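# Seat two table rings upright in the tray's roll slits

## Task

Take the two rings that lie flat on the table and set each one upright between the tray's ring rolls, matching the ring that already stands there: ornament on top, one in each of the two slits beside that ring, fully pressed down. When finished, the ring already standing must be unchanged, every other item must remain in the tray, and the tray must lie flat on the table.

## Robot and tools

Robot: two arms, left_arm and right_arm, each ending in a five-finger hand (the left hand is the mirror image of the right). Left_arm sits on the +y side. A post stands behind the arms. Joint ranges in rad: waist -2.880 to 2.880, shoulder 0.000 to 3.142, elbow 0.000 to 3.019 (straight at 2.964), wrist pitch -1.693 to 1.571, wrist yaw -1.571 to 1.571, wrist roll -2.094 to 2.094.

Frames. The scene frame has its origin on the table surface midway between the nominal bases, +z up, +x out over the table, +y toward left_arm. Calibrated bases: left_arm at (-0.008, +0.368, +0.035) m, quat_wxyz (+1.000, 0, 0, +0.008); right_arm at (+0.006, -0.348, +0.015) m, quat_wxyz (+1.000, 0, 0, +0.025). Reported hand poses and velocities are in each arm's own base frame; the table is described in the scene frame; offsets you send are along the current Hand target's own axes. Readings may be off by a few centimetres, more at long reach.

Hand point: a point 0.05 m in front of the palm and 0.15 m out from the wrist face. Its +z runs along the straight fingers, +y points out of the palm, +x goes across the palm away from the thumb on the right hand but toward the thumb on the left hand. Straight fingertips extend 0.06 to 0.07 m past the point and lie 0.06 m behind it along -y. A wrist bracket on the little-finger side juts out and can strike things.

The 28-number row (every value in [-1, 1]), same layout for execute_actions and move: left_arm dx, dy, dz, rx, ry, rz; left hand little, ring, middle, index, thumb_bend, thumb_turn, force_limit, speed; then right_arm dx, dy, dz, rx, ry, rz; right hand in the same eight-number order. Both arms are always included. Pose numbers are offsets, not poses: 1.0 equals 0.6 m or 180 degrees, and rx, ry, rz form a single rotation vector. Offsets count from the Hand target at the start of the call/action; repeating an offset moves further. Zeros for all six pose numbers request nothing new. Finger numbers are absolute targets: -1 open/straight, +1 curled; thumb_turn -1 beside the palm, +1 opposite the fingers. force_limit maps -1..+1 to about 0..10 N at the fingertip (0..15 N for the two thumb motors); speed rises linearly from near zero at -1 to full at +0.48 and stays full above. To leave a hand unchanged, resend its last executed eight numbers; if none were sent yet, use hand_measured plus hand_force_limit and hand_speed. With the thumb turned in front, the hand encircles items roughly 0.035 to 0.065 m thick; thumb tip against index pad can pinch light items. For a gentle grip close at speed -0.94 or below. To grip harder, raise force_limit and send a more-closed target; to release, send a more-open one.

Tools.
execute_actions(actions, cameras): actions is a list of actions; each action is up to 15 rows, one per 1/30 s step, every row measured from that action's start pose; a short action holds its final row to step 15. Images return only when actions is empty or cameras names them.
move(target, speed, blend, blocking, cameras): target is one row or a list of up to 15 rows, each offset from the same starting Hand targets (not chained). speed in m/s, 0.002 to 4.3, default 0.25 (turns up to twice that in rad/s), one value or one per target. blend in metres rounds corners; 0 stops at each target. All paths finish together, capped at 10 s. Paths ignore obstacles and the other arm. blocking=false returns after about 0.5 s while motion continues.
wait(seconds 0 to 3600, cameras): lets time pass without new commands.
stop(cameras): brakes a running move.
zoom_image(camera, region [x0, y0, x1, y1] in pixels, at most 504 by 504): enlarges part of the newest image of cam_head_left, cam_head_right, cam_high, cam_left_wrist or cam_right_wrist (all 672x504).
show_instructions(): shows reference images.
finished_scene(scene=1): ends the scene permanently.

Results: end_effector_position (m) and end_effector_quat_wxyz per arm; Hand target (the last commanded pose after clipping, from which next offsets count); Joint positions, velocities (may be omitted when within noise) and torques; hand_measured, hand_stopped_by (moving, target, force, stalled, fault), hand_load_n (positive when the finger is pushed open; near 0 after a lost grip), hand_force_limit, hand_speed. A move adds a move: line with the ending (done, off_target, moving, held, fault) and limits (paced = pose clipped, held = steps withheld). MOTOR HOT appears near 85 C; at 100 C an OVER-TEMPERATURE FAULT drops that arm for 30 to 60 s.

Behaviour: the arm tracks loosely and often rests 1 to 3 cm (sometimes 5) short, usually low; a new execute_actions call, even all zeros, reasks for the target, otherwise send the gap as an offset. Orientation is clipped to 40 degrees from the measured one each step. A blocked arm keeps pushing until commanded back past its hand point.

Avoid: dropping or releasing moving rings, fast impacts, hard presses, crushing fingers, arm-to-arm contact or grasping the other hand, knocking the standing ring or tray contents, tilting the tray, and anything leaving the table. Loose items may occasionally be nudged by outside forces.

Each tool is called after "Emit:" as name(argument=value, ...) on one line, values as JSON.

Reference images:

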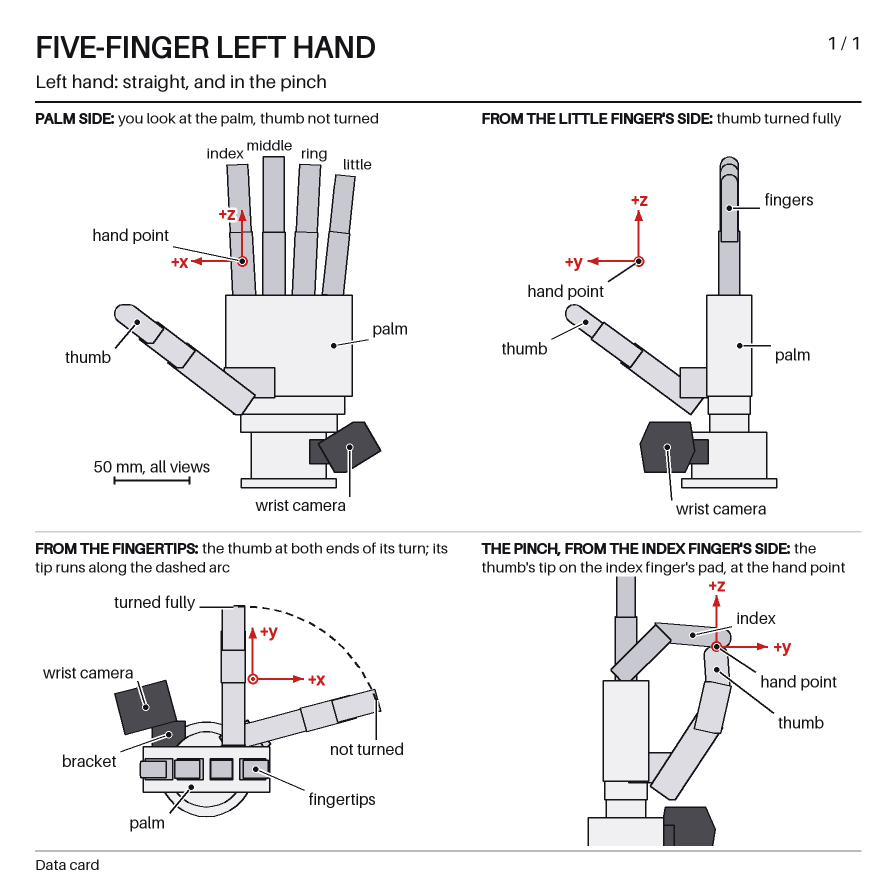

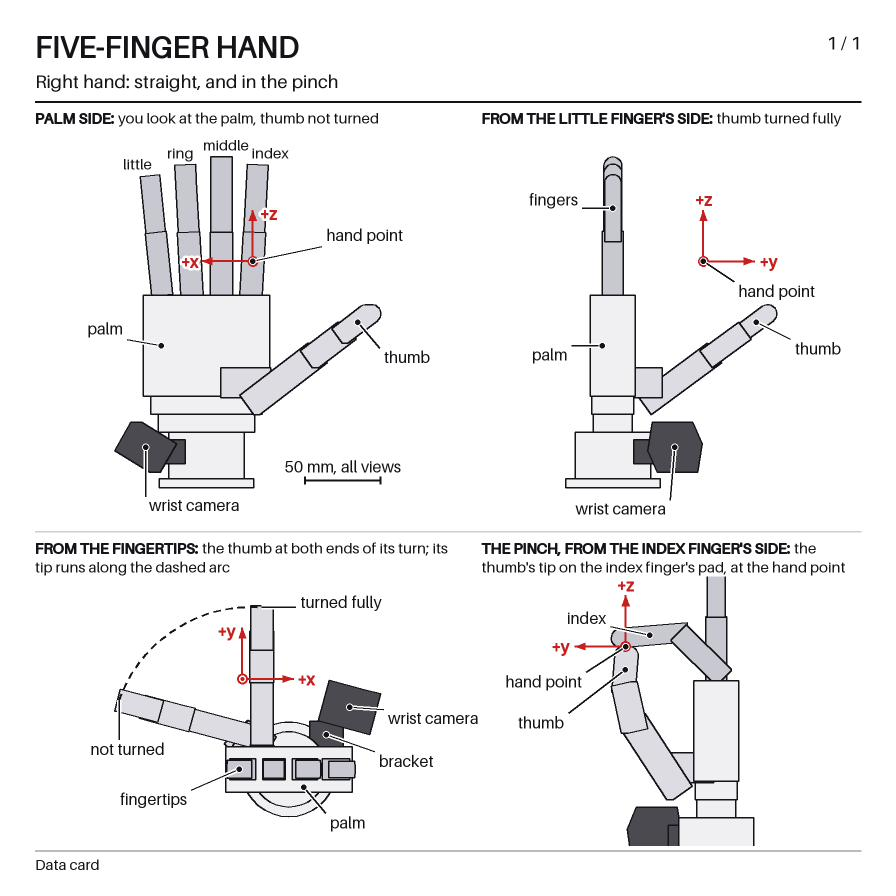

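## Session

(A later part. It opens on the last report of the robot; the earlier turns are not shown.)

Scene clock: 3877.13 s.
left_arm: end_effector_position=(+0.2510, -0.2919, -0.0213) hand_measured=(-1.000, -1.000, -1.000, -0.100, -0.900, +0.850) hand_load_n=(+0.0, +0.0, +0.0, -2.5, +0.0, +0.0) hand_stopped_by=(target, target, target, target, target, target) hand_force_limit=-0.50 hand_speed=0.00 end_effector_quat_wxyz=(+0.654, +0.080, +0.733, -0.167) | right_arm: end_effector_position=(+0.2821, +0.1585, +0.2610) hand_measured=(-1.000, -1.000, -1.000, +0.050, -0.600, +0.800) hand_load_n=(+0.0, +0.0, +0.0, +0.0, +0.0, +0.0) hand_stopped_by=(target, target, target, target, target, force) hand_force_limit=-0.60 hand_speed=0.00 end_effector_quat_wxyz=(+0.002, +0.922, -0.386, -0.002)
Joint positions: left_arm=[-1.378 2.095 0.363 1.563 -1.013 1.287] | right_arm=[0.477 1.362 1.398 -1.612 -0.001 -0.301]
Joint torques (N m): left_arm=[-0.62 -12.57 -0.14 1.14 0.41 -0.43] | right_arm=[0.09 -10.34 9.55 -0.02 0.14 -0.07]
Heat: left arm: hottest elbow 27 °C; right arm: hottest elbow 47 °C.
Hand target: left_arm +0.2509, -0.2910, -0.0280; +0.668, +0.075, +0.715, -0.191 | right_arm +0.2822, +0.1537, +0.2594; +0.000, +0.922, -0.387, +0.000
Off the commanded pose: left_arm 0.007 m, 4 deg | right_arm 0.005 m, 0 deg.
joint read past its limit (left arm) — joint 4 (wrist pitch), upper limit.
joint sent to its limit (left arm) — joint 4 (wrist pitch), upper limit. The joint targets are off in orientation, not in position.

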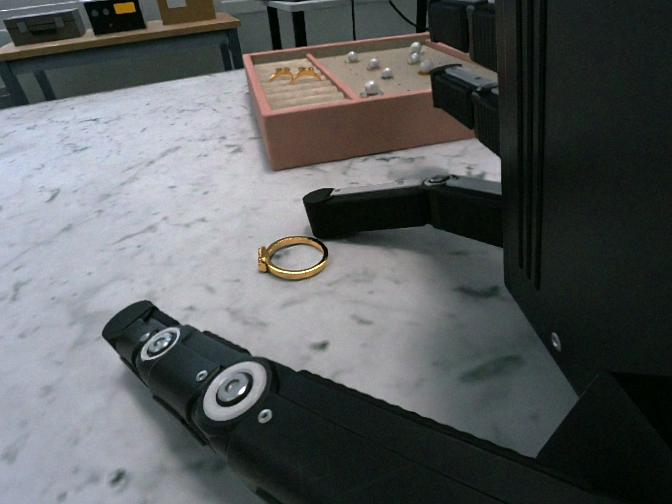

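Emit:
move(target=[[-0.041,-0.0072,-0.0015,0,0,0,-1,-1,-1,-0.1,-0.9,0.85,-0.5,0,0,0,0,0,0,0,-1,-1,-1,0.05,-0.6,0.88,-0.6,0],[-0.034,-0.0213,0.0143,-0.1203,-0.0212,-0.0043,-1,-1,-1,-0.1,-0.9,0.85,-0.5,0,0,0,0,0,0,0,-1,-1,-1,0.05,-0.6,0.88,-0.6,0],[0.0022,-0.015,0.0157,-0.1203,-0.0212,-0.0043,-1,-1,-1,-0.1,-0.9,0.85,-0.5,0,0,0,0,0,0,0,-1,-1,-1,0.05,-0.6,0.88,-0.6,0]], speed=0.08, cameras=["cam_left_wrist"])

Emit:
zoom_image(camera="cam_left_wrist", region=[230, 190, 370, 330])

Scene clock: 3890.67 s.
left_arm: end_effector_position=(+0.2575, -0.2962, -0.0214) hand_measured=(-1.000, -1.000, -1.000, -0.100, -0.900, +0.850) hand_load_n=(+0.0, +0.0, -0.5, -0.5, +0.0, -1.5) hand_stopped_by=(target, target, target, target, target, target) hand_force_limit=-0.50 hand_speed=0.00 end_effector_quat_wxyz=(+0.693, -0.058, +0.717, -0.049) | right_arm: end_effector_position=(+0.2821, +0.1585, +0.2610) hand_measured=(-1.000, -1.000, -1.000, +0.050, -0.600, +0.800) hand_load_n=(-0.5, +0.0, +0.0, +0.0, +0.0, +0.0) hand_stopped_by=(target, target, target, target, target, force) hand_force_limit=-0.60 hand_speed=0.00 end_effector_quat_wxyz=(+0.002, +0.922, -0.386, -0.002)
Joint positions: left_arm=[-1.387 2.105 0.569 1.335 -1.392 1.221] | right_arm=[0.477 1.362 1.398 -1.612 -0.001 -0.301]
Joint torques (N m): left_arm=[-1.2 -13.8 2.91 1.58 -0.01 -0.19] | right_arm=[-0.26 -10.75 9.46 0.2 0.12 -0.08]
Heat: left arm: hottest elbow 27 °C; right arm: hottest elbow 47 °C.
Hand target: left_arm +0.2563, -0.3030, -0.0281; +0.693, -0.063, +0.716, -0.061 | right_arm +0.2822, +0.1537, +0.2594; +0.000, +0.922, -0.387, +0.000
Off the commanded pose: left_arm 0.010 m, 1 deg | right_arm 0.005 m, 0 deg.
move: done

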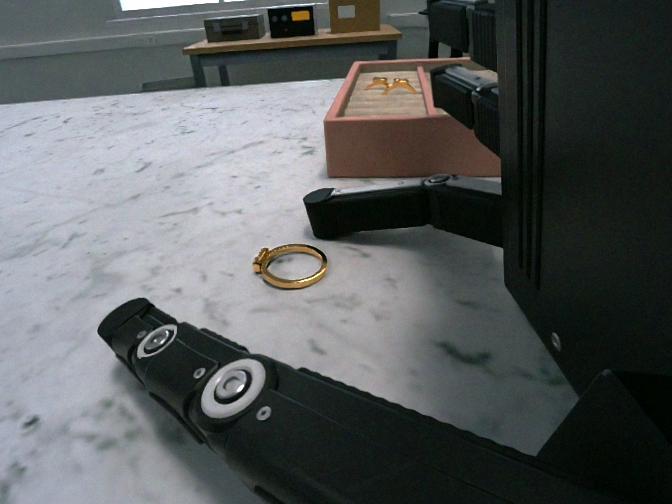

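Scaled by 3.600.

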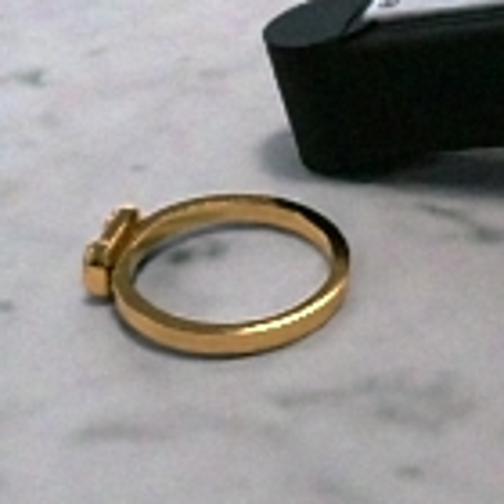

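Emit:
execute_actions(actions=[[[0,0,0,0,0,0,-1,-1,-1,-0.1,-0.55,0.8,-0.6,-0.5,0,0,0,0,0,0,-1,-1,-1,0.05,-0.6,0.88,-0.6,0]],[[0,0,0,0,0,0,-1,-1,-1,-0.1,-0.4,0.72,-0.6,-0.5,0,0,0,0,0,0,-1,-1,-1,0.05,-0.6,0.88,-0.6,0]],[[0,0,0,0,0,0,-1,-1,-1,-0.1,-0.32,0.68,-0.6,-0.5,0,0,0,0,0,0,-1,-1,-1,0.05,-0.6,0.88,-0.6,0]],[[0,0,0,0,0,0,-1,-1,-1,-0.1,-0.25,0.65,-0.6,-0.7,0,0,0,0,0,0,-1,-1,-1,0.05,-0.6,0.88,-0.6,0]]], cameras=["cam_left_wrist"])

Emit:
zoom_image(camera="cam_left_wrist", region=[230, 190, 370, 330])

Emit:
execute_actions(actions=[[[0,0,0,0,0,0,-1,-1,-1,0.08,-0.25,0.65,-0.6,-0.94,0,0,0,0,0,0,-1,-1,-1,0.05,-0.6,0.88,-0.6,0]]], cameras=["cam_left_wrist"])

Emit:
zoom_image(camera="cam_left_wrist", region=[230, 190, 370, 330])

Scene clock: 3896.17 s.
left_arm: end_effector_position=(+0.2573, -0.2951, -0.0211) hand_measured=(-1.000, -1.000, -1.000, -0.100, -0.250, +0.650) hand_load_n=(+0.0, +0.0, +0.0, +0.0, +0.0, -2.0) hand_stopped_by=(target, target, target, target, target, target) hand_force_limit=-0.60 hand_speed=-0.70 end_effector_quat_wxyz=(+0.693, -0.056, +0.717, -0.045) | right_arm: end_effector_position=(+0.2821, +0.1585, +0.2610) hand_measured=(-1.000, -1.000, -1.000, +0.050, -0.600, +0.800) hand_load_n=(+0.0, +0.0, +0.0, +0.5, +0.0, +0.0) hand_stopped_by=(target, target, target, target, target, force) hand_force_limit=-0.60 hand_speed=0.00 end_effector_quat_wxyz=(+0.002, +0.922, -0.386, -0.002)
Joint positions: left_arm=[-1.387 2.108 0.569 1.341 -1.396 1.232] | right_arm=[0.477 1.362 1.398 -1.612 -0.001 -0.301]
Joint torques (N m): left_arm=[-1.61 -13.04 2.86 1.68 0.13 -0.2] | right_arm=[0.15 -10.58 9.58 0.17 0.14 -0.05]
Heat: left arm: hottest elbow 27 °C; right arm: hottest elbow 46 °C.
Hand target: left_arm +0.2563, -0.3031, -0.0281; +0.693, -0.063, +0.716, -0.061 | right_arm +0.2822, +0.1537, +0.2594; +0.000, +0.922, -0.387, +0.000
Off the commanded pose: left_arm 0.011 m, 2 deg | right_arm 0.005 m, 0 deg.

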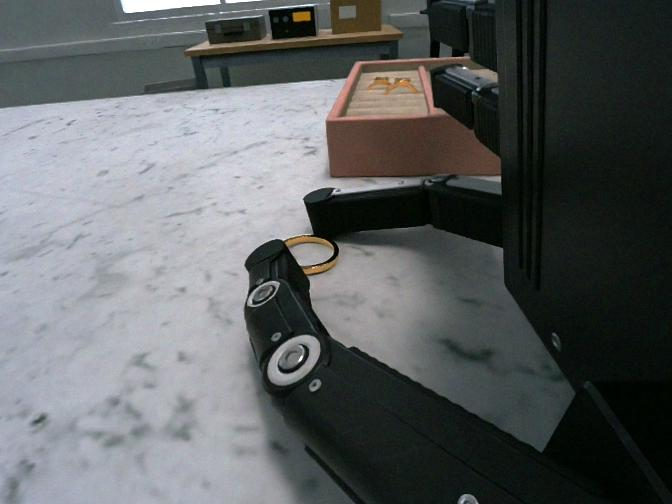

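Scaled by 3.600.

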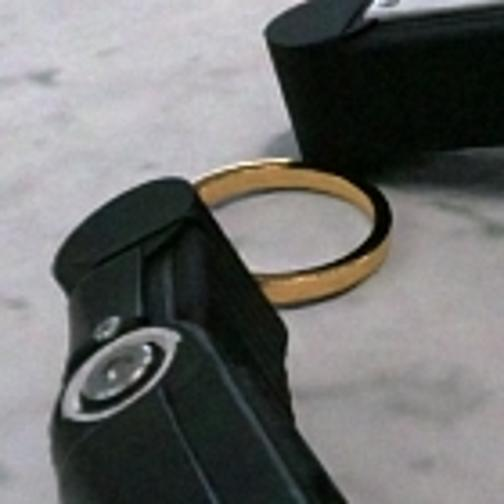

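Scene clock: 3897.03 s.
left_arm: end_effector_position=(+0.2573, -0.2952, -0.0209) hand_measured=(-1.000, -1.000, -1.000, +0.000, -0.250, +0.650) hand_load_n=(+0.0, +0.0, +0.0, +2.0, +0.0, -4.0) hand_stopped_by=(target, target, target, force, target, target) hand_force_limit=-0.60 hand_speed=-0.94 end_effector_quat_wxyz=(+0.693, -0.057, +0.717, -0.046) | right_arm: end_effector_position=(+0.2821, +0.1585, +0.2610) hand_measured=(-1.000, -1.000, -1.000, +0.050, -0.600, +0.800) hand_load_n=(+0.0, +0.0, +0.0, +0.0, +0.0, +0.0) hand_stopped_by=(target, target, target, target, target, force) hand_force_limit=-0.60 hand_speed=0.00 end_effector_quat_wxyz=(+0.002, +0.922, -0.386, -0.002)
Joint positions: left_arm=[-1.387 2.108 0.569 1.343 -1.396 1.232] | right_arm=[0.477 1.362 1.398 -1.612 -0.001 -0.301]
Joint torques (N m): left_arm=[-1.73 -13.22 3.03 1.8 0.1 -0.22] | right_arm=[-0.09 -10.23 9.51 0.2 0.13 -0.04]
Heat: left arm: hottest elbow 27 °C; right arm: hottest elbow 46 °C.
Hand target: left_arm +0.2563, -0.3030, -0.0280; +0.693, -0.063, +0.716, -0.061 | right_arm +0.2822, +0.1537, +0.2594; +0.000, +0.922, -0.387, +0.000
Off the commanded pose: left_arm 0.011 m, 2 deg | right_arm 0.005 m, 0 deg.

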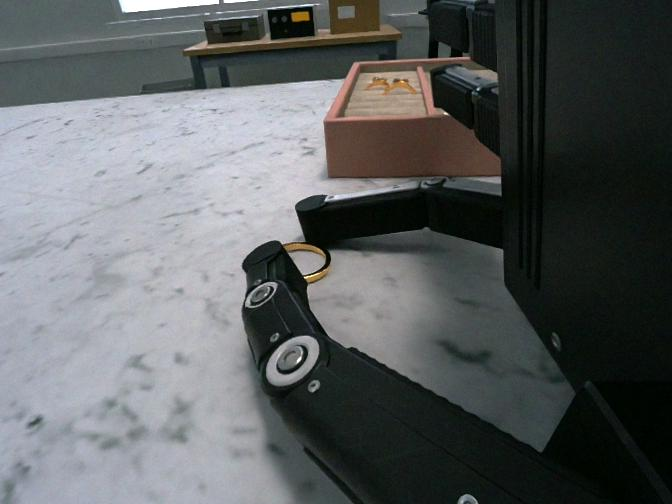

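Scaled by 3.600.

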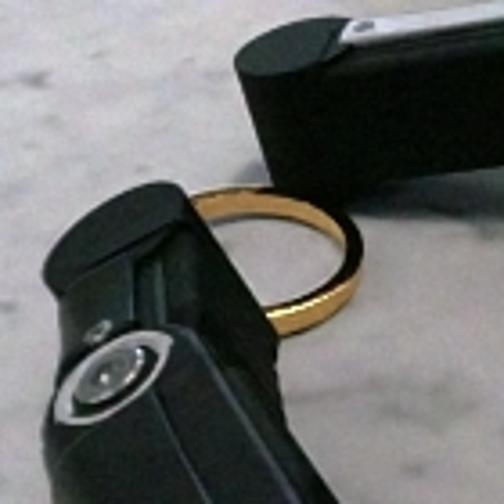

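Emit:
execute_actions(actions=[[[0,0,0,0,0,0,-1,-1,-1,0.13,-0.25,0.65,-0.45,-0.94,0,0,0,0,0,0,-1,-1,-1,0.05,-0.6,0.88,-0.6,0]],[[0,0,0,0,0,0,-1,-1,-1,0.145,-0.25,0.65,-0.3,-0.94,0,0,0,0,0,0,-1,-1,-1,0.05,-0.6,0.88,-0.6,0]]], cameras=["cam_left_wrist"])

Emit:
zoom_image(camera="cam_left_wrist", region=[230, 190, 370, 330])

Scene clock: 3899.80 s.
left_arm: end_effector_position=(+0.2575, -0.2963, -0.0208) hand_measured=(-1.000, -1.000, -1.000, +0.014, -0.250, +0.650) hand_load_n=(+0.0, +0.0, +0.0, +3.5, +1.5, -4.0) hand_stopped_by=(target, target, target, force, target, target) hand_force_limit=-0.30 hand_speed=-0.94 end_effector_quat_wxyz=(+0.693, -0.057, +0.717, -0.048) | right_arm: end_effector_position=(+0.2821, +0.1585, +0.2610) hand_measured=(-1.000, -1.000, -1.000, +0.050, -0.600, +0.800) hand_load_n=(+0.0, +0.0, +0.0, +0.0, -0.5, +0.0) hand_stopped_by=(target, target, target, target, target, force) hand_force_limit=-0.60 hand_speed=0.00 end_effector_quat_wxyz=(+0.002, +0.922, -0.386, -0.002)
Joint positions: left_arm=[-1.387 2.108 0.57 1.345 -1.394 1.232] | right_arm=[0.477 1.362 1.398 -1.612 -0.001 -0.301]
Joint torques (N m): left_arm=[-1.67 -13.57 2.81 1.58 0.01 -0.24] | right_arm=[-0.09 -10.34 9.5 0.16 0.14 -0.04]
Heat: left arm: hottest elbow 27 °C; right arm: hottest elbow 46 °C.
Hand target: left_arm +0.2563, -0.3030, -0.0281; +0.693, -0.063, +0.716, -0.061 | right_arm +0.2822, +0.1537, +0.2594; +0.000, +0.922, -0.387, +0.000
Off the commanded pose: left_arm 0.010 m, 2 deg | right_arm 0.005 m, 0 deg.

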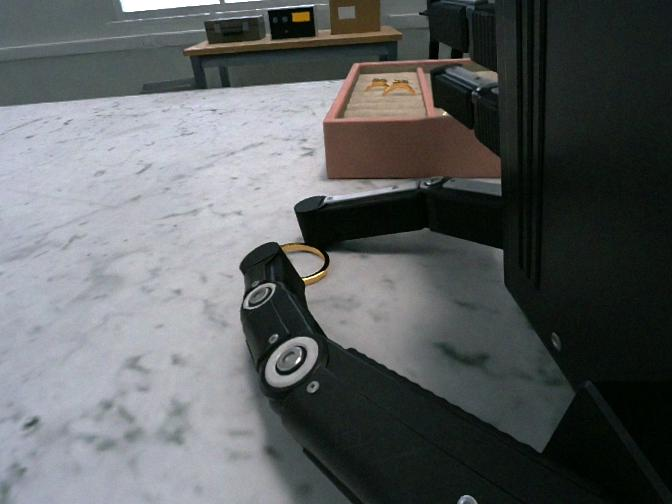

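Scaled by 3.600.

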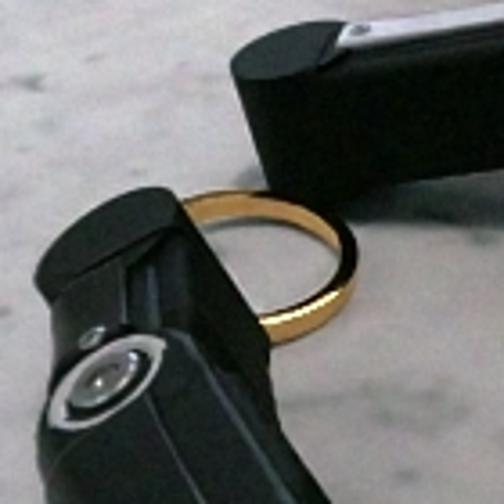

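Emit:
move(target=[-0.0197,-0.0035,-0.0007,0,0,0,-1,-1,-1,0.145,-0.25,0.65,-0.3,-0.94,0,0,0,0,0,0,-1,-1,-1,0.05,-0.6,0.88,-0.6,0], speed=0.02)

Emit:
move(target=[-0.0328,-0.0058,-0.0012,0,0,0,-1,-1,-1,0.145,-0.25,0.65,-0.3,-0.94,0,0,0,0,0,0,-1,-1,-1,0.05,-0.6,0.88,-0.6,0], speed=0.03, cameras=["cam_left_wrist"])

Emit:
zoom_image(camera="cam_left_wrist", region=[230, 190, 370, 330])

Scene clock: 3902.83 s.
left_arm: end_effector_position=(+0.2576, -0.2967, -0.0201) hand_measured=(-1.000, -1.000, -1.000, +0.014, -0.250, +0.650) hand_load_n=(+0.0, +0.0, +0.0, +3.5, +2.5, -1.0) hand_stopped_by=(target, target, target, force, target, target) hand_force_limit=-0.30 hand_speed=-0.94 end_effector_quat_wxyz=(+0.694, -0.058, +0.716, -0.049) | right_arm: end_effector_position=(+0.2821, +0.1585, +0.2610) hand_measured=(-1.000, -1.000, -1.000, +0.050, -0.600, +0.800) hand_load_n=(+0.0, +0.0, +0.0, +0.0, +0.0, +0.0) hand_stopped_by=(target, target, target, target, target, force) hand_force_limit=-0.60 hand_speed=0.00 end_effector_quat_wxyz=(+0.002, +0.922, -0.386, -0.002)
Joint positions: left_arm=[-1.387 2.105 0.57 1.345 -1.394 1.232] | right_arm=[0.477 1.362 1.398 -1.612 -0.001 -0.301]
Joint torques (N m): left_arm=[-1.85 -16.5 2.06 0.72 0 -0.17] | right_arm=[-0.44 -10.17 9.43 0.08 0.13 -0.05]
Heat: left arm: hottest elbow 27 °C; right arm: hottest elbow 46 °C.
Hand target: left_arm +0.2562, -0.3029, -0.0161; +0.693, -0.063, +0.716, -0.061 | right_arm +0.2822, +0.1537, +0.2594; +0.000, +0.922, -0.387, +0.000
Off the commanded pose: left_arm 0.008 m, 1 deg | right_arm 0.005 m, 0 deg.
move: done

Scene clock: 3904.17 s.
left_arm: end_effector_position=(+0.2585, -0.3015, -0.0001) hand_measured=(-1.000, -1.000, -1.000, +0.014, -0.250, +0.650) hand_load_n=(+0.0, +0.0, +0.0, +3.5, +2.5, +0.0) hand_stopped_by=(target, target, target, force, target, target) hand_force_limit=-0.30 hand_speed=-0.94 end_effector_quat_wxyz=(+0.694, -0.061, +0.716, -0.053) | right_arm: end_effector_position=(+0.2821, +0.1585, +0.2610) hand_measured=(-1.000, -1.000, -1.000, +0.050, -0.600, +0.800) hand_load_n=(+0.0, +0.0, +0.0, +0.0, +0.0, +0.0) hand_stopped_by=(target, target, target, target, target, force) hand_force_limit=-0.60 hand_speed=0.00 end_effector_quat_wxyz=(+0.002, +0.922, -0.386, -0.002)
Joint positions: left_arm=[-1.387 2.031 0.565 1.285 -1.392 1.23] | right_arm=[0.477 1.362 1.398 -1.612 -0.001 -0.301]
Joint torques (N m): left_arm=[-1.67 -16.44 1.83 0.68 -0.04 -0.12] | right_arm=[0.09 -11.05 9.51 0.1 0.1 -0.05]
Heat: left arm: hottest elbow 27 °C; right arm: hottest elbow 46 °C.
Hand target: left_arm +0.2562, -0.3029, +0.0039; +0.693, -0.063, +0.716, -0.061 | right_arm +0.2822, +0.1537, +0.2594; +0.000, +0.922, -0.387, +0.000
Off the commanded pose: left_arm 0.005 m, 1 deg | right_arm 0.005 m, 0 deg.
move: done

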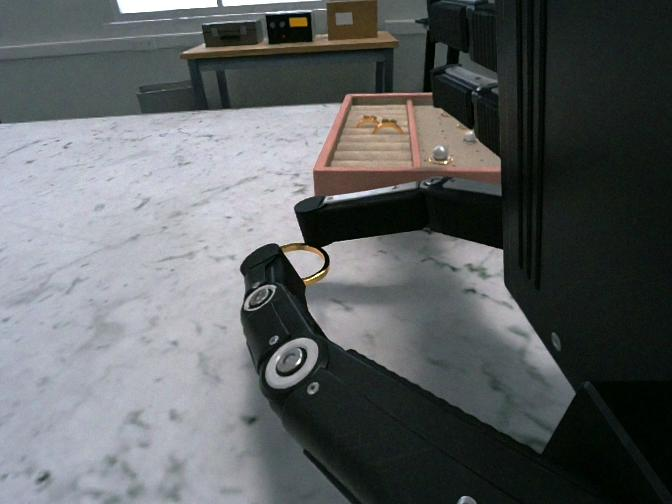

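Scaled by 3.600.

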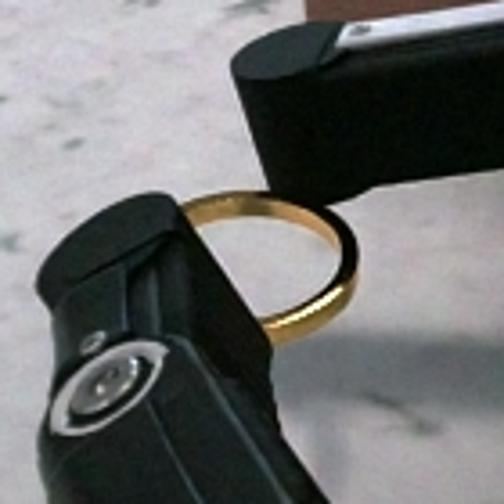

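Emit:
move(target=[[-0.04,-0.007,-0.0014,0,0,0,-1,-1,-1,0.145,-0.25,0.65,-0.3,-0.94,0,0,-0.1177,0,0,0,-1,-1,-1,0.05,-0.6,0.88,-0.6,0],[-0.141,-0.0249,-0.005,0,0,0,-1,-1,-1,0.145,-0.25,0.65,-0.3,-0.94,-0.298,-0.3383,-0.1177,0,0,0,-1,-1,-1,0.05,-0.6,0.88,-0.6,0]], speed=0.12, cameras=["all"])

Emit:
zoom_image(camera="cam_right_wrist", region=[290, 80, 430, 220])

Scene clock: 3911.13 s.
left_arm: end_effector_position=(+0.2586, -0.3023, +0.0864) hand_measured=(-1.000, -1.000, -1.000, +0.014, -0.250, +0.650) hand_load_n=(+0.0, +0.0, +0.0, +3.5, +2.5, +0.0) hand_stopped_by=(target, target, target, force, target, target) hand_force_limit=-0.30 hand_speed=-0.94 end_effector_quat_wxyz=(+0.693, -0.061, +0.716, -0.053) | right_arm: end_effector_position=(+0.2977, +0.4118, +0.3261) hand_measured=(-1.000, -1.000, -1.000, +0.050, -0.600, +0.800) hand_load_n=(+0.0, +0.0, +0.0, +0.0, +0.0, +0.0) hand_stopped_by=(target, target, target, target, target, force) hand_force_limit=-0.60 hand_speed=0.00 end_effector_quat_wxyz=(-0.077, +0.919, -0.388, +0.018)
Joint positions: left_arm=[-1.387 1.704 0.543 0.977 -1.392 1.228] | right_arm=[0.869 1.746 2.032 -1.7 -0.012 0.098]
Joint torques (N m): left_arm=[-1.08 -14.56 4.81 0.81 -0.07 -0.09] | right_arm=[1.08 -13.92 14.79 0.02 -0.06 0.13]
Heat: left arm: hottest elbow 27 °C; right arm: hottest elbow 47 °C.
Hand target: left_arm +0.2561, -0.3030, +0.0899; +0.693, -0.063, +0.716, -0.061 | right_arm +0.3016, +0.4235, +0.3299; +0.000, +0.922, -0.387, +0.000
Off the commanded pose: left_arm 0.004 m, 1 deg | right_arm 0.013 m, 9 deg.
joint sent to its limit (right arm) — joint 4 (wrist pitch), lower limit. The joint targets are off in orientation, not in position.
move: off_target (right_arm)

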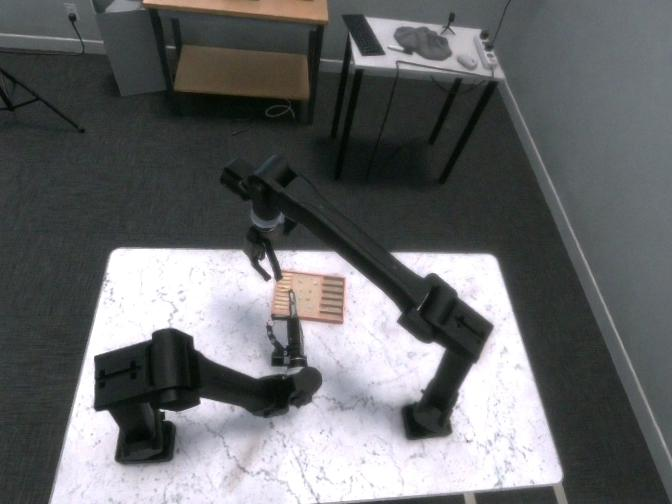

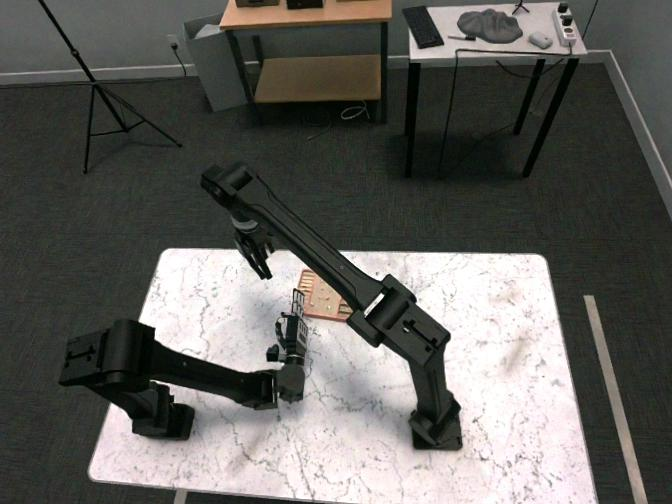

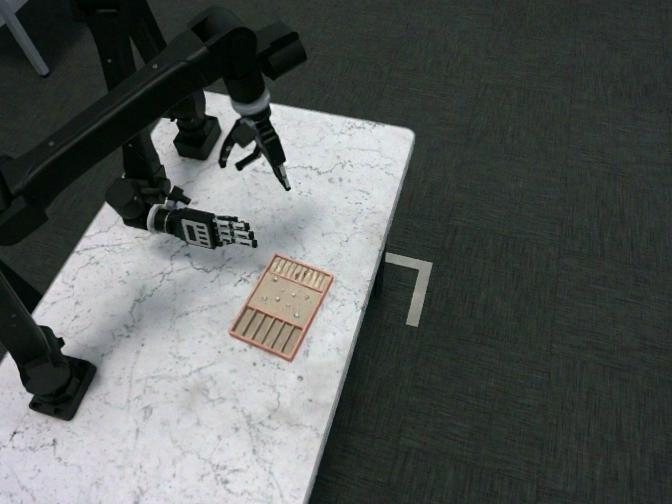

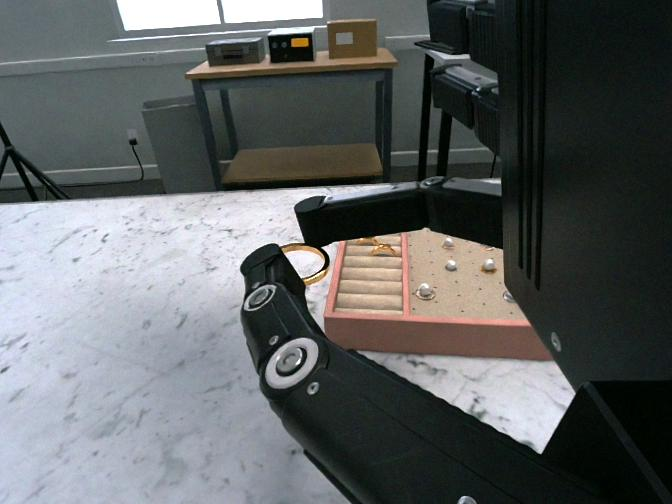

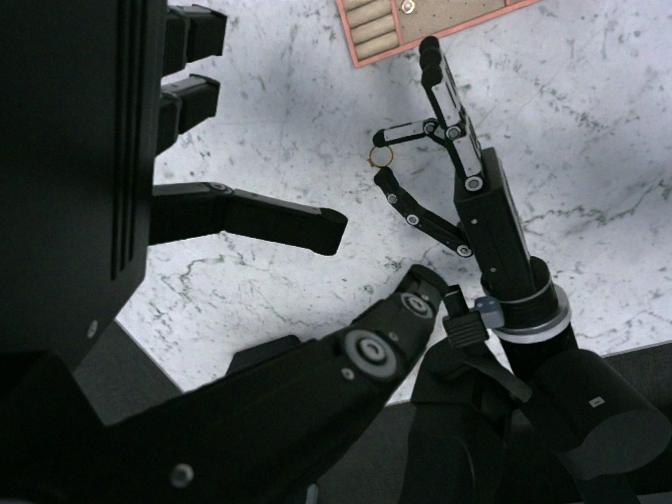

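Scaled by 3.600.

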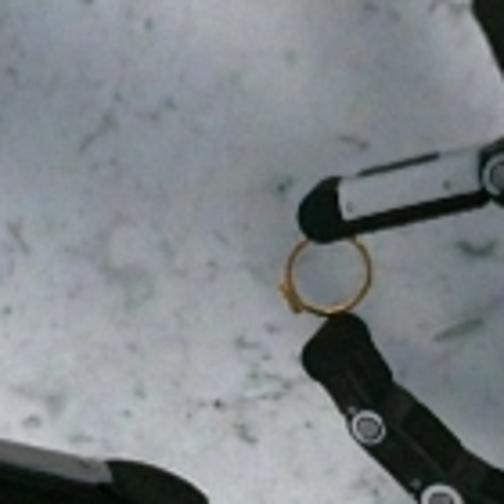

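Emit:
move(target=[[0.0193,-0.0762,-0.02,0.1459,0.0373,0.0721,-1,-1,-1,0.145,-0.25,0.65,-0.3,-0.94,0,0,0,0,0,0,-1,-1,-1,0.05,-0.6,0.88,-0.6,0],[0.0193,-0.0762,-0.02,0.1459,0.0373,0.0721,-1,-1,-1,0.145,-0.25,0.65,-0.3,-0.94,-0.0425,0.0076,0.3,0,0,0,-1,-1,-1,0.05,-0.6,0.88,-0.6,0]], speed=0.08, cameras=["cam_left_wrist","cam_right_wrist","cam_high"])

Scene clock: 3931.60 s.
left_arm: end_effector_position=(+0.2470, -0.3512, +0.0837) hand_measured=(-1.000, -1.000, -1.000, +0.014, -0.250, +0.650) hand_load_n=(+0.0, +0.0, +0.0, +3.5, +2.0, +0.0) hand_stopped_by=(target, target, target, force, target, target) hand_force_limit=-0.30 hand_speed=-0.94 end_effector_quat_wxyz=(+0.649, +0.172, +0.726, -0.148) | right_arm: end_effector_position=(+0.2848, +0.4344, +0.1667) hand_measured=(-1.000, -1.000, -1.000, +0.050, -0.600, +0.800) hand_load_n=(+0.0, +0.0, +0.0, +0.0, +0.0, +0.0) hand_stopped_by=(target, target, target, target, target, force) hand_force_limit=-0.60 hand_speed=0.00 end_effector_quat_wxyz=(-0.013, +0.922, -0.387, +0.002)
Joint positions: left_arm=[-1.414 1.625 0.438 0.989 -0.948 1.418] | right_arm=[0.915 1.835 1.725 -1.434 -0.002 0.14]
Joint torques (N m): left_arm=[-1.08 -13.57 4.57 1.07 0.01 0.06] | right_arm=[1.32 -15.38 9.8 0.17 0.14 0.12]
Heat: left arm: hottest elbow 27 °C; right arm: hottest elbow 51 °C.
Hand target: left_arm +0.2438, -0.3502, +0.0869; +0.648, +0.180, +0.725, -0.147 | right_arm +0.2804, +0.4385, +0.1500; +0.000, +0.922, -0.387, +0.000
Off the commanded pose: left_arm 0.005 m, 1 deg | right_arm 0.018 m, 2 deg.
move: off_target (right_arm)
Images, in order (width x height): cam_high 672x504, cam_left_wrist 672x504, cam_right_wrist 672x504.

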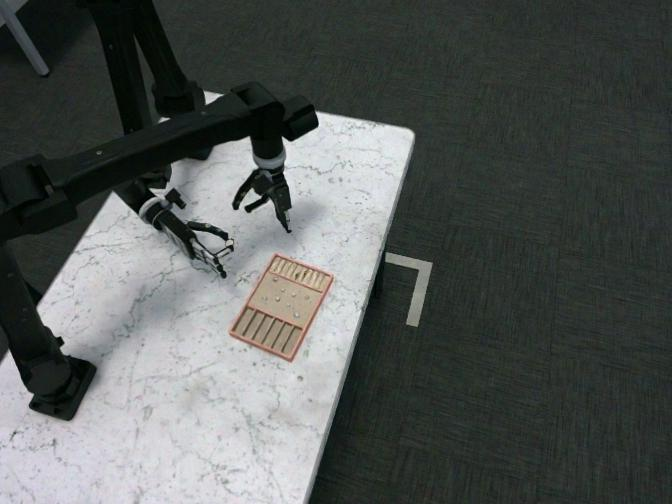

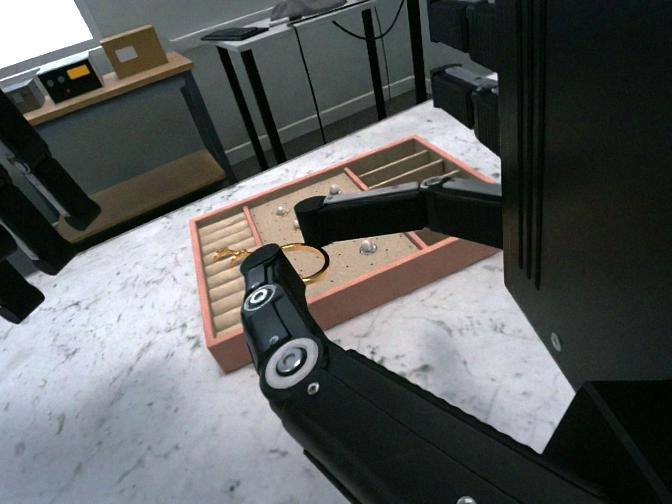

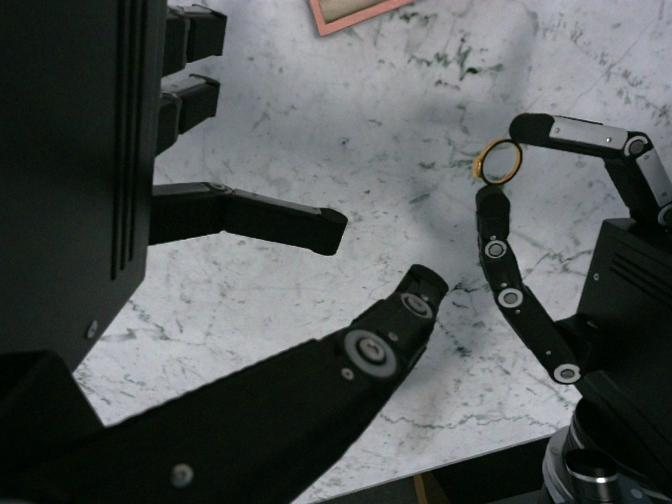

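Emit:
move(target=[[0,0,0,0,0,0,-1,-1,-1,0.145,-0.25,0.65,-0.3,-0.94,0,0,0.1,0,0,0,-1,-1,-1,0.05,-0.6,0.88,-0.6,0]], speed=0.06, cameras=["cam_left_wrist","cam_right_wrist"])

Emit:
zoom_image(camera="cam_right_wrist", region=[430, 100, 570, 220])

Scene clock: 3934.63 s.
left_arm: end_effector_position=(+0.2470, -0.3512, +0.0837) hand_measured=(-1.000, -1.000, -1.000, +0.014, -0.250, +0.650) hand_load_n=(+0.0, +0.0, +0.0, +3.5, +2.5, +0.0) hand_stopped_by=(target, target, target, force, target, target) hand_force_limit=-0.30 hand_speed=-0.94 end_effector_quat_wxyz=(+0.649, +0.172, +0.726, -0.148) | right_arm: end_effector_position=(+0.2864, +0.4364, +0.1081) hand_measured=(-1.000, -1.000, -1.000, +0.050, -0.600, +0.800) hand_load_n=(+0.5, +0.0, +0.0, +0.0, +0.0, +0.0) hand_stopped_by=(target, target, target, target, target, force) hand_force_limit=-0.60 hand_speed=0.00 end_effector_quat_wxyz=(-0.015, +0.922, -0.387, +0.003)
Joint positions: left_arm=[-1.414 1.625 0.438 0.989 -0.948 1.418] | right_arm=[0.915 1.868 1.617 -1.29 -0.002 0.14]
Joint torques (N m): left_arm=[-1.14 -13.63 4.78 1.13 0.05 0.1] | right_arm=[1.44 -15.21 9.39 0.2 0.16 0.14]
Heat: left arm: hottest elbow 27 °C; right arm: hottest elbow 51 °C.
Hand target: left_arm +0.2438, -0.3502, +0.0869; +0.648, +0.180, +0.725, -0.147 | right_arm +0.2804, +0.4386, +0.0900; +0.000, +0.922, -0.387, +0.000
Off the commanded pose: left_arm 0.005 m, 1 deg | right_arm 0.019 m, 2 deg.
move: off_target (right_arm)

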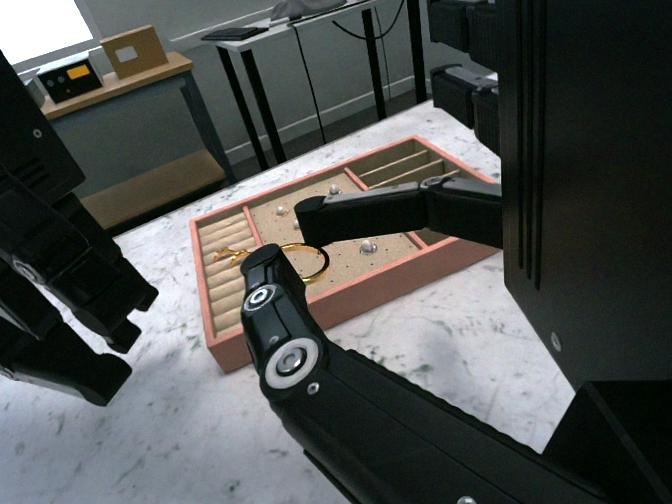

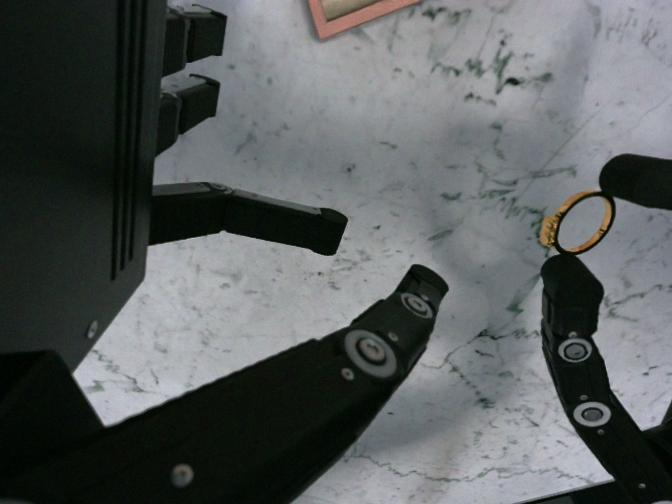

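Scaled by 3.600.

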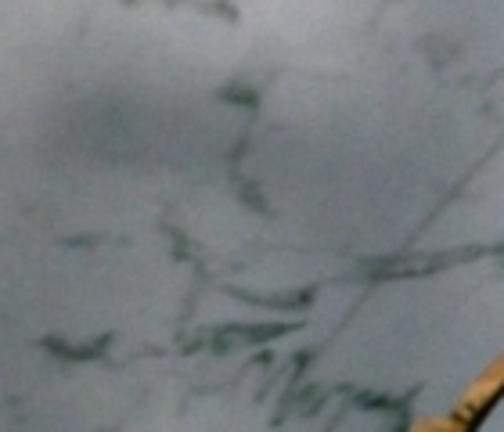

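Emit:
zoom_image(camera="cam_right_wrist", region=[520, 160, 640, 280])

Scaled by 4.200.

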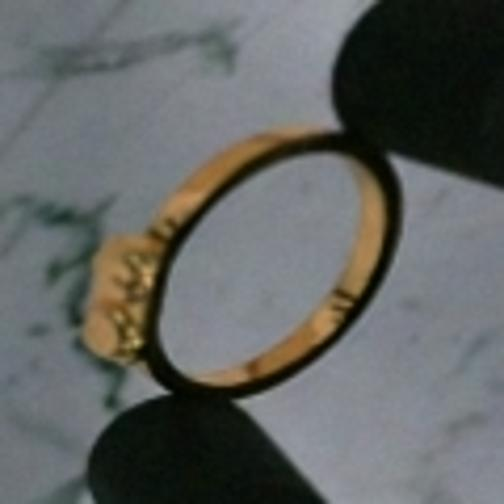

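Emit:
move(target=[[0.025,0.0596,-0.031,0,0,0,-1,-1,-1,0.145,-0.25,0.65,-0.3,-0.94,0,0,0,0,0,0,-1,-1,-1,0.05,-0.6,0.88,-0.6,0]], speed=0.05, cameras=["cam_left_wrist","cam_right_wrist"])

Scene clock: 3940.00 s.
left_arm: end_effector_position=(+0.2398, -0.3115, +0.0687) hand_measured=(-1.000, -1.000, -1.000, +0.014, -0.250, +0.650) hand_load_n=(+0.0, +0.0, +0.0, +3.5, +2.5, -0.5) hand_stopped_by=(target, target, target, force, target, target) hand_force_limit=-0.30 hand_speed=-0.94 end_effector_quat_wxyz=(+0.644, +0.186, +0.729, -0.143) | right_arm: end_effector_position=(+0.2864, +0.4364, +0.1081) hand_measured=(-1.000, -1.000, -1.000, +0.050, -0.600, +0.800) hand_load_n=(+0.0, +0.0, +0.0, +0.0, +0.0, +0.0) hand_stopped_by=(target, target, target, target, target, force) hand_force_limit=-0.60 hand_speed=0.00 end_effector_quat_wxyz=(-0.015, +0.922, -0.387, +0.003)
Joint positions: left_arm=[-1.414 1.612 0.324 1.068 -0.934 1.422] | right_arm=[0.915 1.868 1.617 -1.29 -0.002 0.14]
Joint torques (N m): left_arm=[-0.5 -11.46 3.74 2.07 0.01 0.16] | right_arm=[1.85 -15.62 9.35 0.14 0.15 0.12]
Heat: left arm: hottest elbow 27 °C; right arm: hottest elbow 51 °C.
Hand target: left_arm +0.2421, -0.3088, +0.0748; +0.648, +0.180, +0.725, -0.147 | right_arm +0.2804, +0.4386, +0.0900; +0.000, +0.922, -0.387, +0.000
Off the commanded pose: left_arm 0.007 m, 1 deg | right_arm 0.019 m, 2 deg.
move: done

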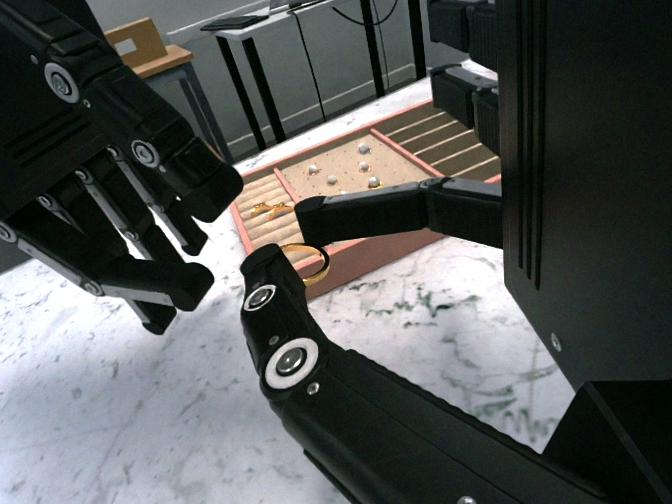

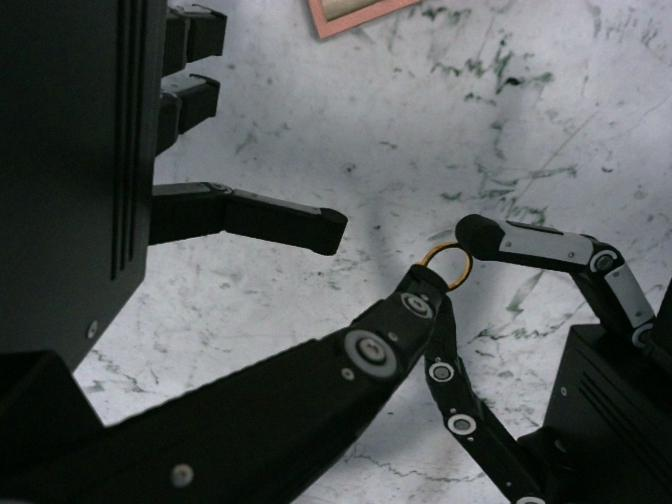

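Emit:
move(target=[[-0.0075,0.0315,0.0095,0,0,0,-1,-1,-1,0.145,-0.25,0.65,-0.3,-0.94,0,0,0,0,0,0,-1,-1,-1,0.05,-0.6,0.88,-0.6,0]], speed=0.04, cameras=["cam_left_wrist","cam_right_wrist"])

Scene clock: 3943.07 s.
left_arm: end_effector_position=(+0.2530, -0.2987, +0.0729) hand_measured=(-1.000, -1.000, -1.000, +0.014, -0.250, +0.650) hand_load_n=(+0.0, +0.0, +0.0, +3.5, +2.5, +0.0) hand_stopped_by=(target, target, target, force, target, target) hand_force_limit=-0.30 hand_speed=-0.94 end_effector_quat_wxyz=(+0.643, +0.186, +0.729, -0.145) | right_arm: end_effector_position=(+0.2864, +0.4364, +0.1081) hand_measured=(-1.000, -1.000, -1.000, +0.050, -0.600, +0.800) hand_load_n=(-0.5, +0.0, +0.0, +0.5, +0.0, +0.0) hand_stopped_by=(target, target, target, target, target, force) hand_force_limit=-0.60 hand_speed=0.00 end_effector_quat_wxyz=(-0.015, +0.922, -0.387, +0.003)
Joint positions: left_arm=[-1.358 1.577 0.294 1.077 -0.876 1.44] | right_arm=[0.915 1.868 1.617 -1.29 -0.002 0.14]
Joint torques (N m): left_arm=[0.21 -10.81 3.69 2.18 0.02 0.16] | right_arm=[1.67 -15.09 9.32 0.16 0.14 0.14]
Heat: left arm: hottest elbow 27 °C; right arm: hottest elbow 50 °C.
Hand target: left_arm +0.2562, -0.2947, +0.0789; +0.648, +0.180, +0.725, -0.147 | right_arm +0.2804, +0.4386, +0.0900; +0.000, +0.922, -0.387, +0.000
Off the commanded pose: left_arm 0.008 m, 1 deg | right_arm 0.019 m, 2 deg.
move: done

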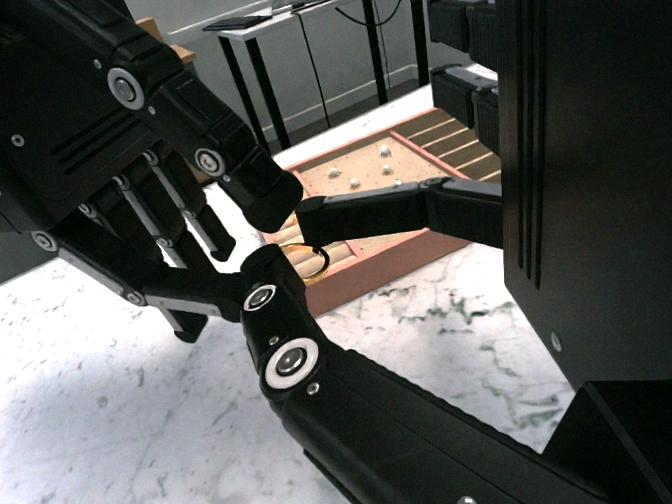

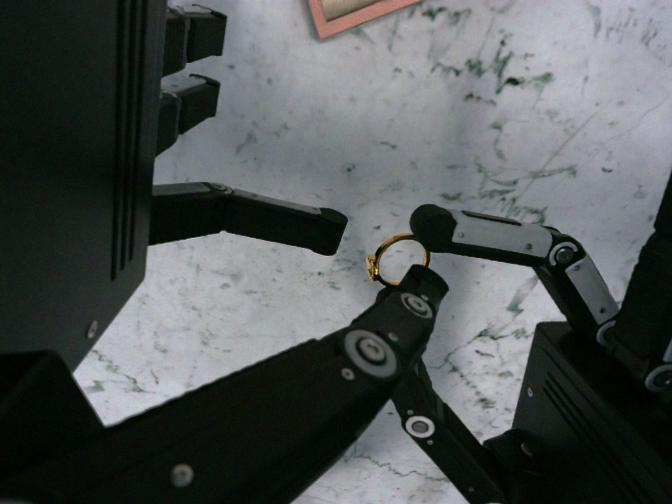

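Emit:
move(target=[[-0.0003,0.0108,0.0192,0,0,0,-1,-1,-1,0.145,-0.25,0.65,-0.3,-0.94,0,0,0,0,0,0,-1,-1,-1,0.05,-0.6,0.88,-0.6,0]], speed=0.04, cameras=["cam_left_wrist","cam_right_wrist"])

Scene clock: 3948.57 s.
left_arm: end_effector_position=(+0.2657, -0.2962, +0.0741) hand_measured=(-1.000, -1.000, -1.000, +0.014, -0.250, +0.650) hand_load_n=(+0.0, +0.0, +0.0, +3.5, +2.5, +0.0) hand_stopped_by=(target, target, target, force, target, target) hand_force_limit=-0.30 hand_speed=-0.94 end_effector_quat_wxyz=(+0.644, +0.185, +0.728, -0.147) | right_arm: end_effector_position=(+0.2864, +0.4364, +0.1081) hand_measured=(-1.000, -1.000, -1.000, +0.050, -0.600, +0.800) hand_load_n=(+0.0, +0.0, +0.0, +0.0, +0.0, +0.0) hand_stopped_by=(target, target, target, target, target, force) hand_force_limit=-0.60 hand_speed=0.00 end_effector_quat_wxyz=(-0.015, +0.922, -0.387, +0.003)
Joint positions: left_arm=[-1.311 1.577 0.294 1.092 -0.829 1.453] | right_arm=[0.915 1.868 1.617 -1.29 -0.002 0.14]
Joint torques (N m): left_arm=[0.21 -9.99 4.46 2.21 0 0.07] | right_arm=[1.61 -15.21 9.42 0.05 0.14 0.17]
Heat: left arm: hottest elbow 27 °C; right arm: hottest elbow 50 °C.
Hand target: left_arm +0.2693, -0.2941, +0.0779; +0.648, +0.180, +0.725, -0.147 | right_arm +0.2804, +0.4386, +0.0900; +0.000, +0.922, -0.387, +0.000
Off the commanded pose: left_arm 0.006 m, 1 deg | right_arm 0.019 m, 2 deg.
move: done

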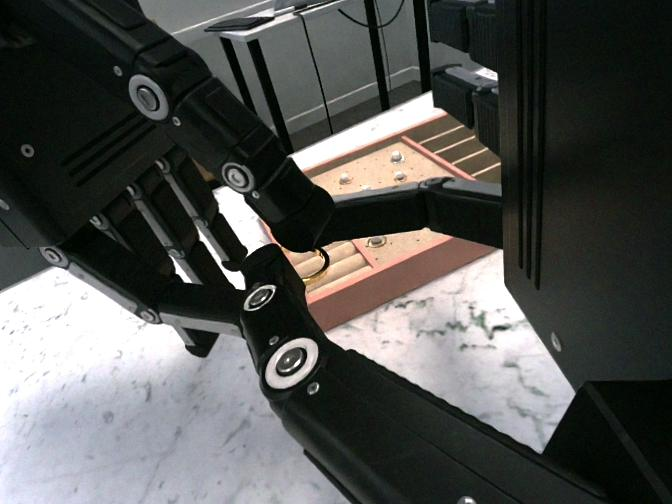

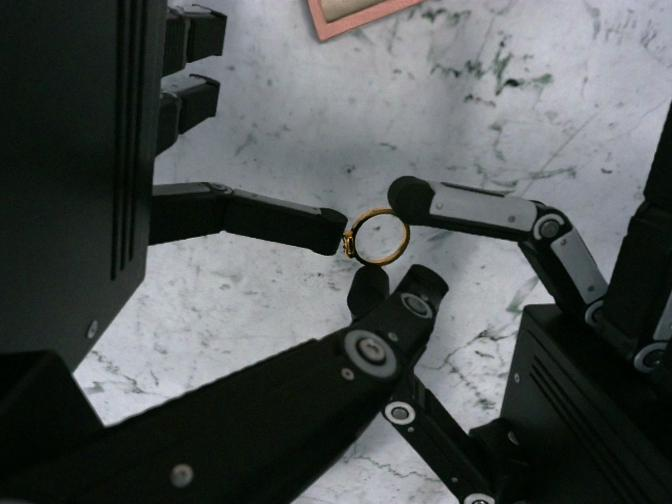

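Emit:
zoom_image(camera="cam_right_wrist", region=[310, 180, 430, 300])

Scaled by 4.200.

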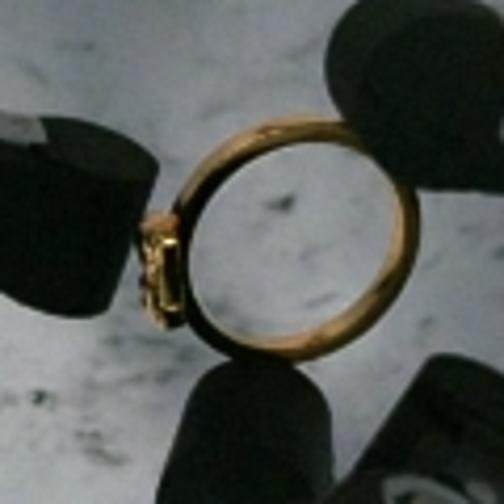

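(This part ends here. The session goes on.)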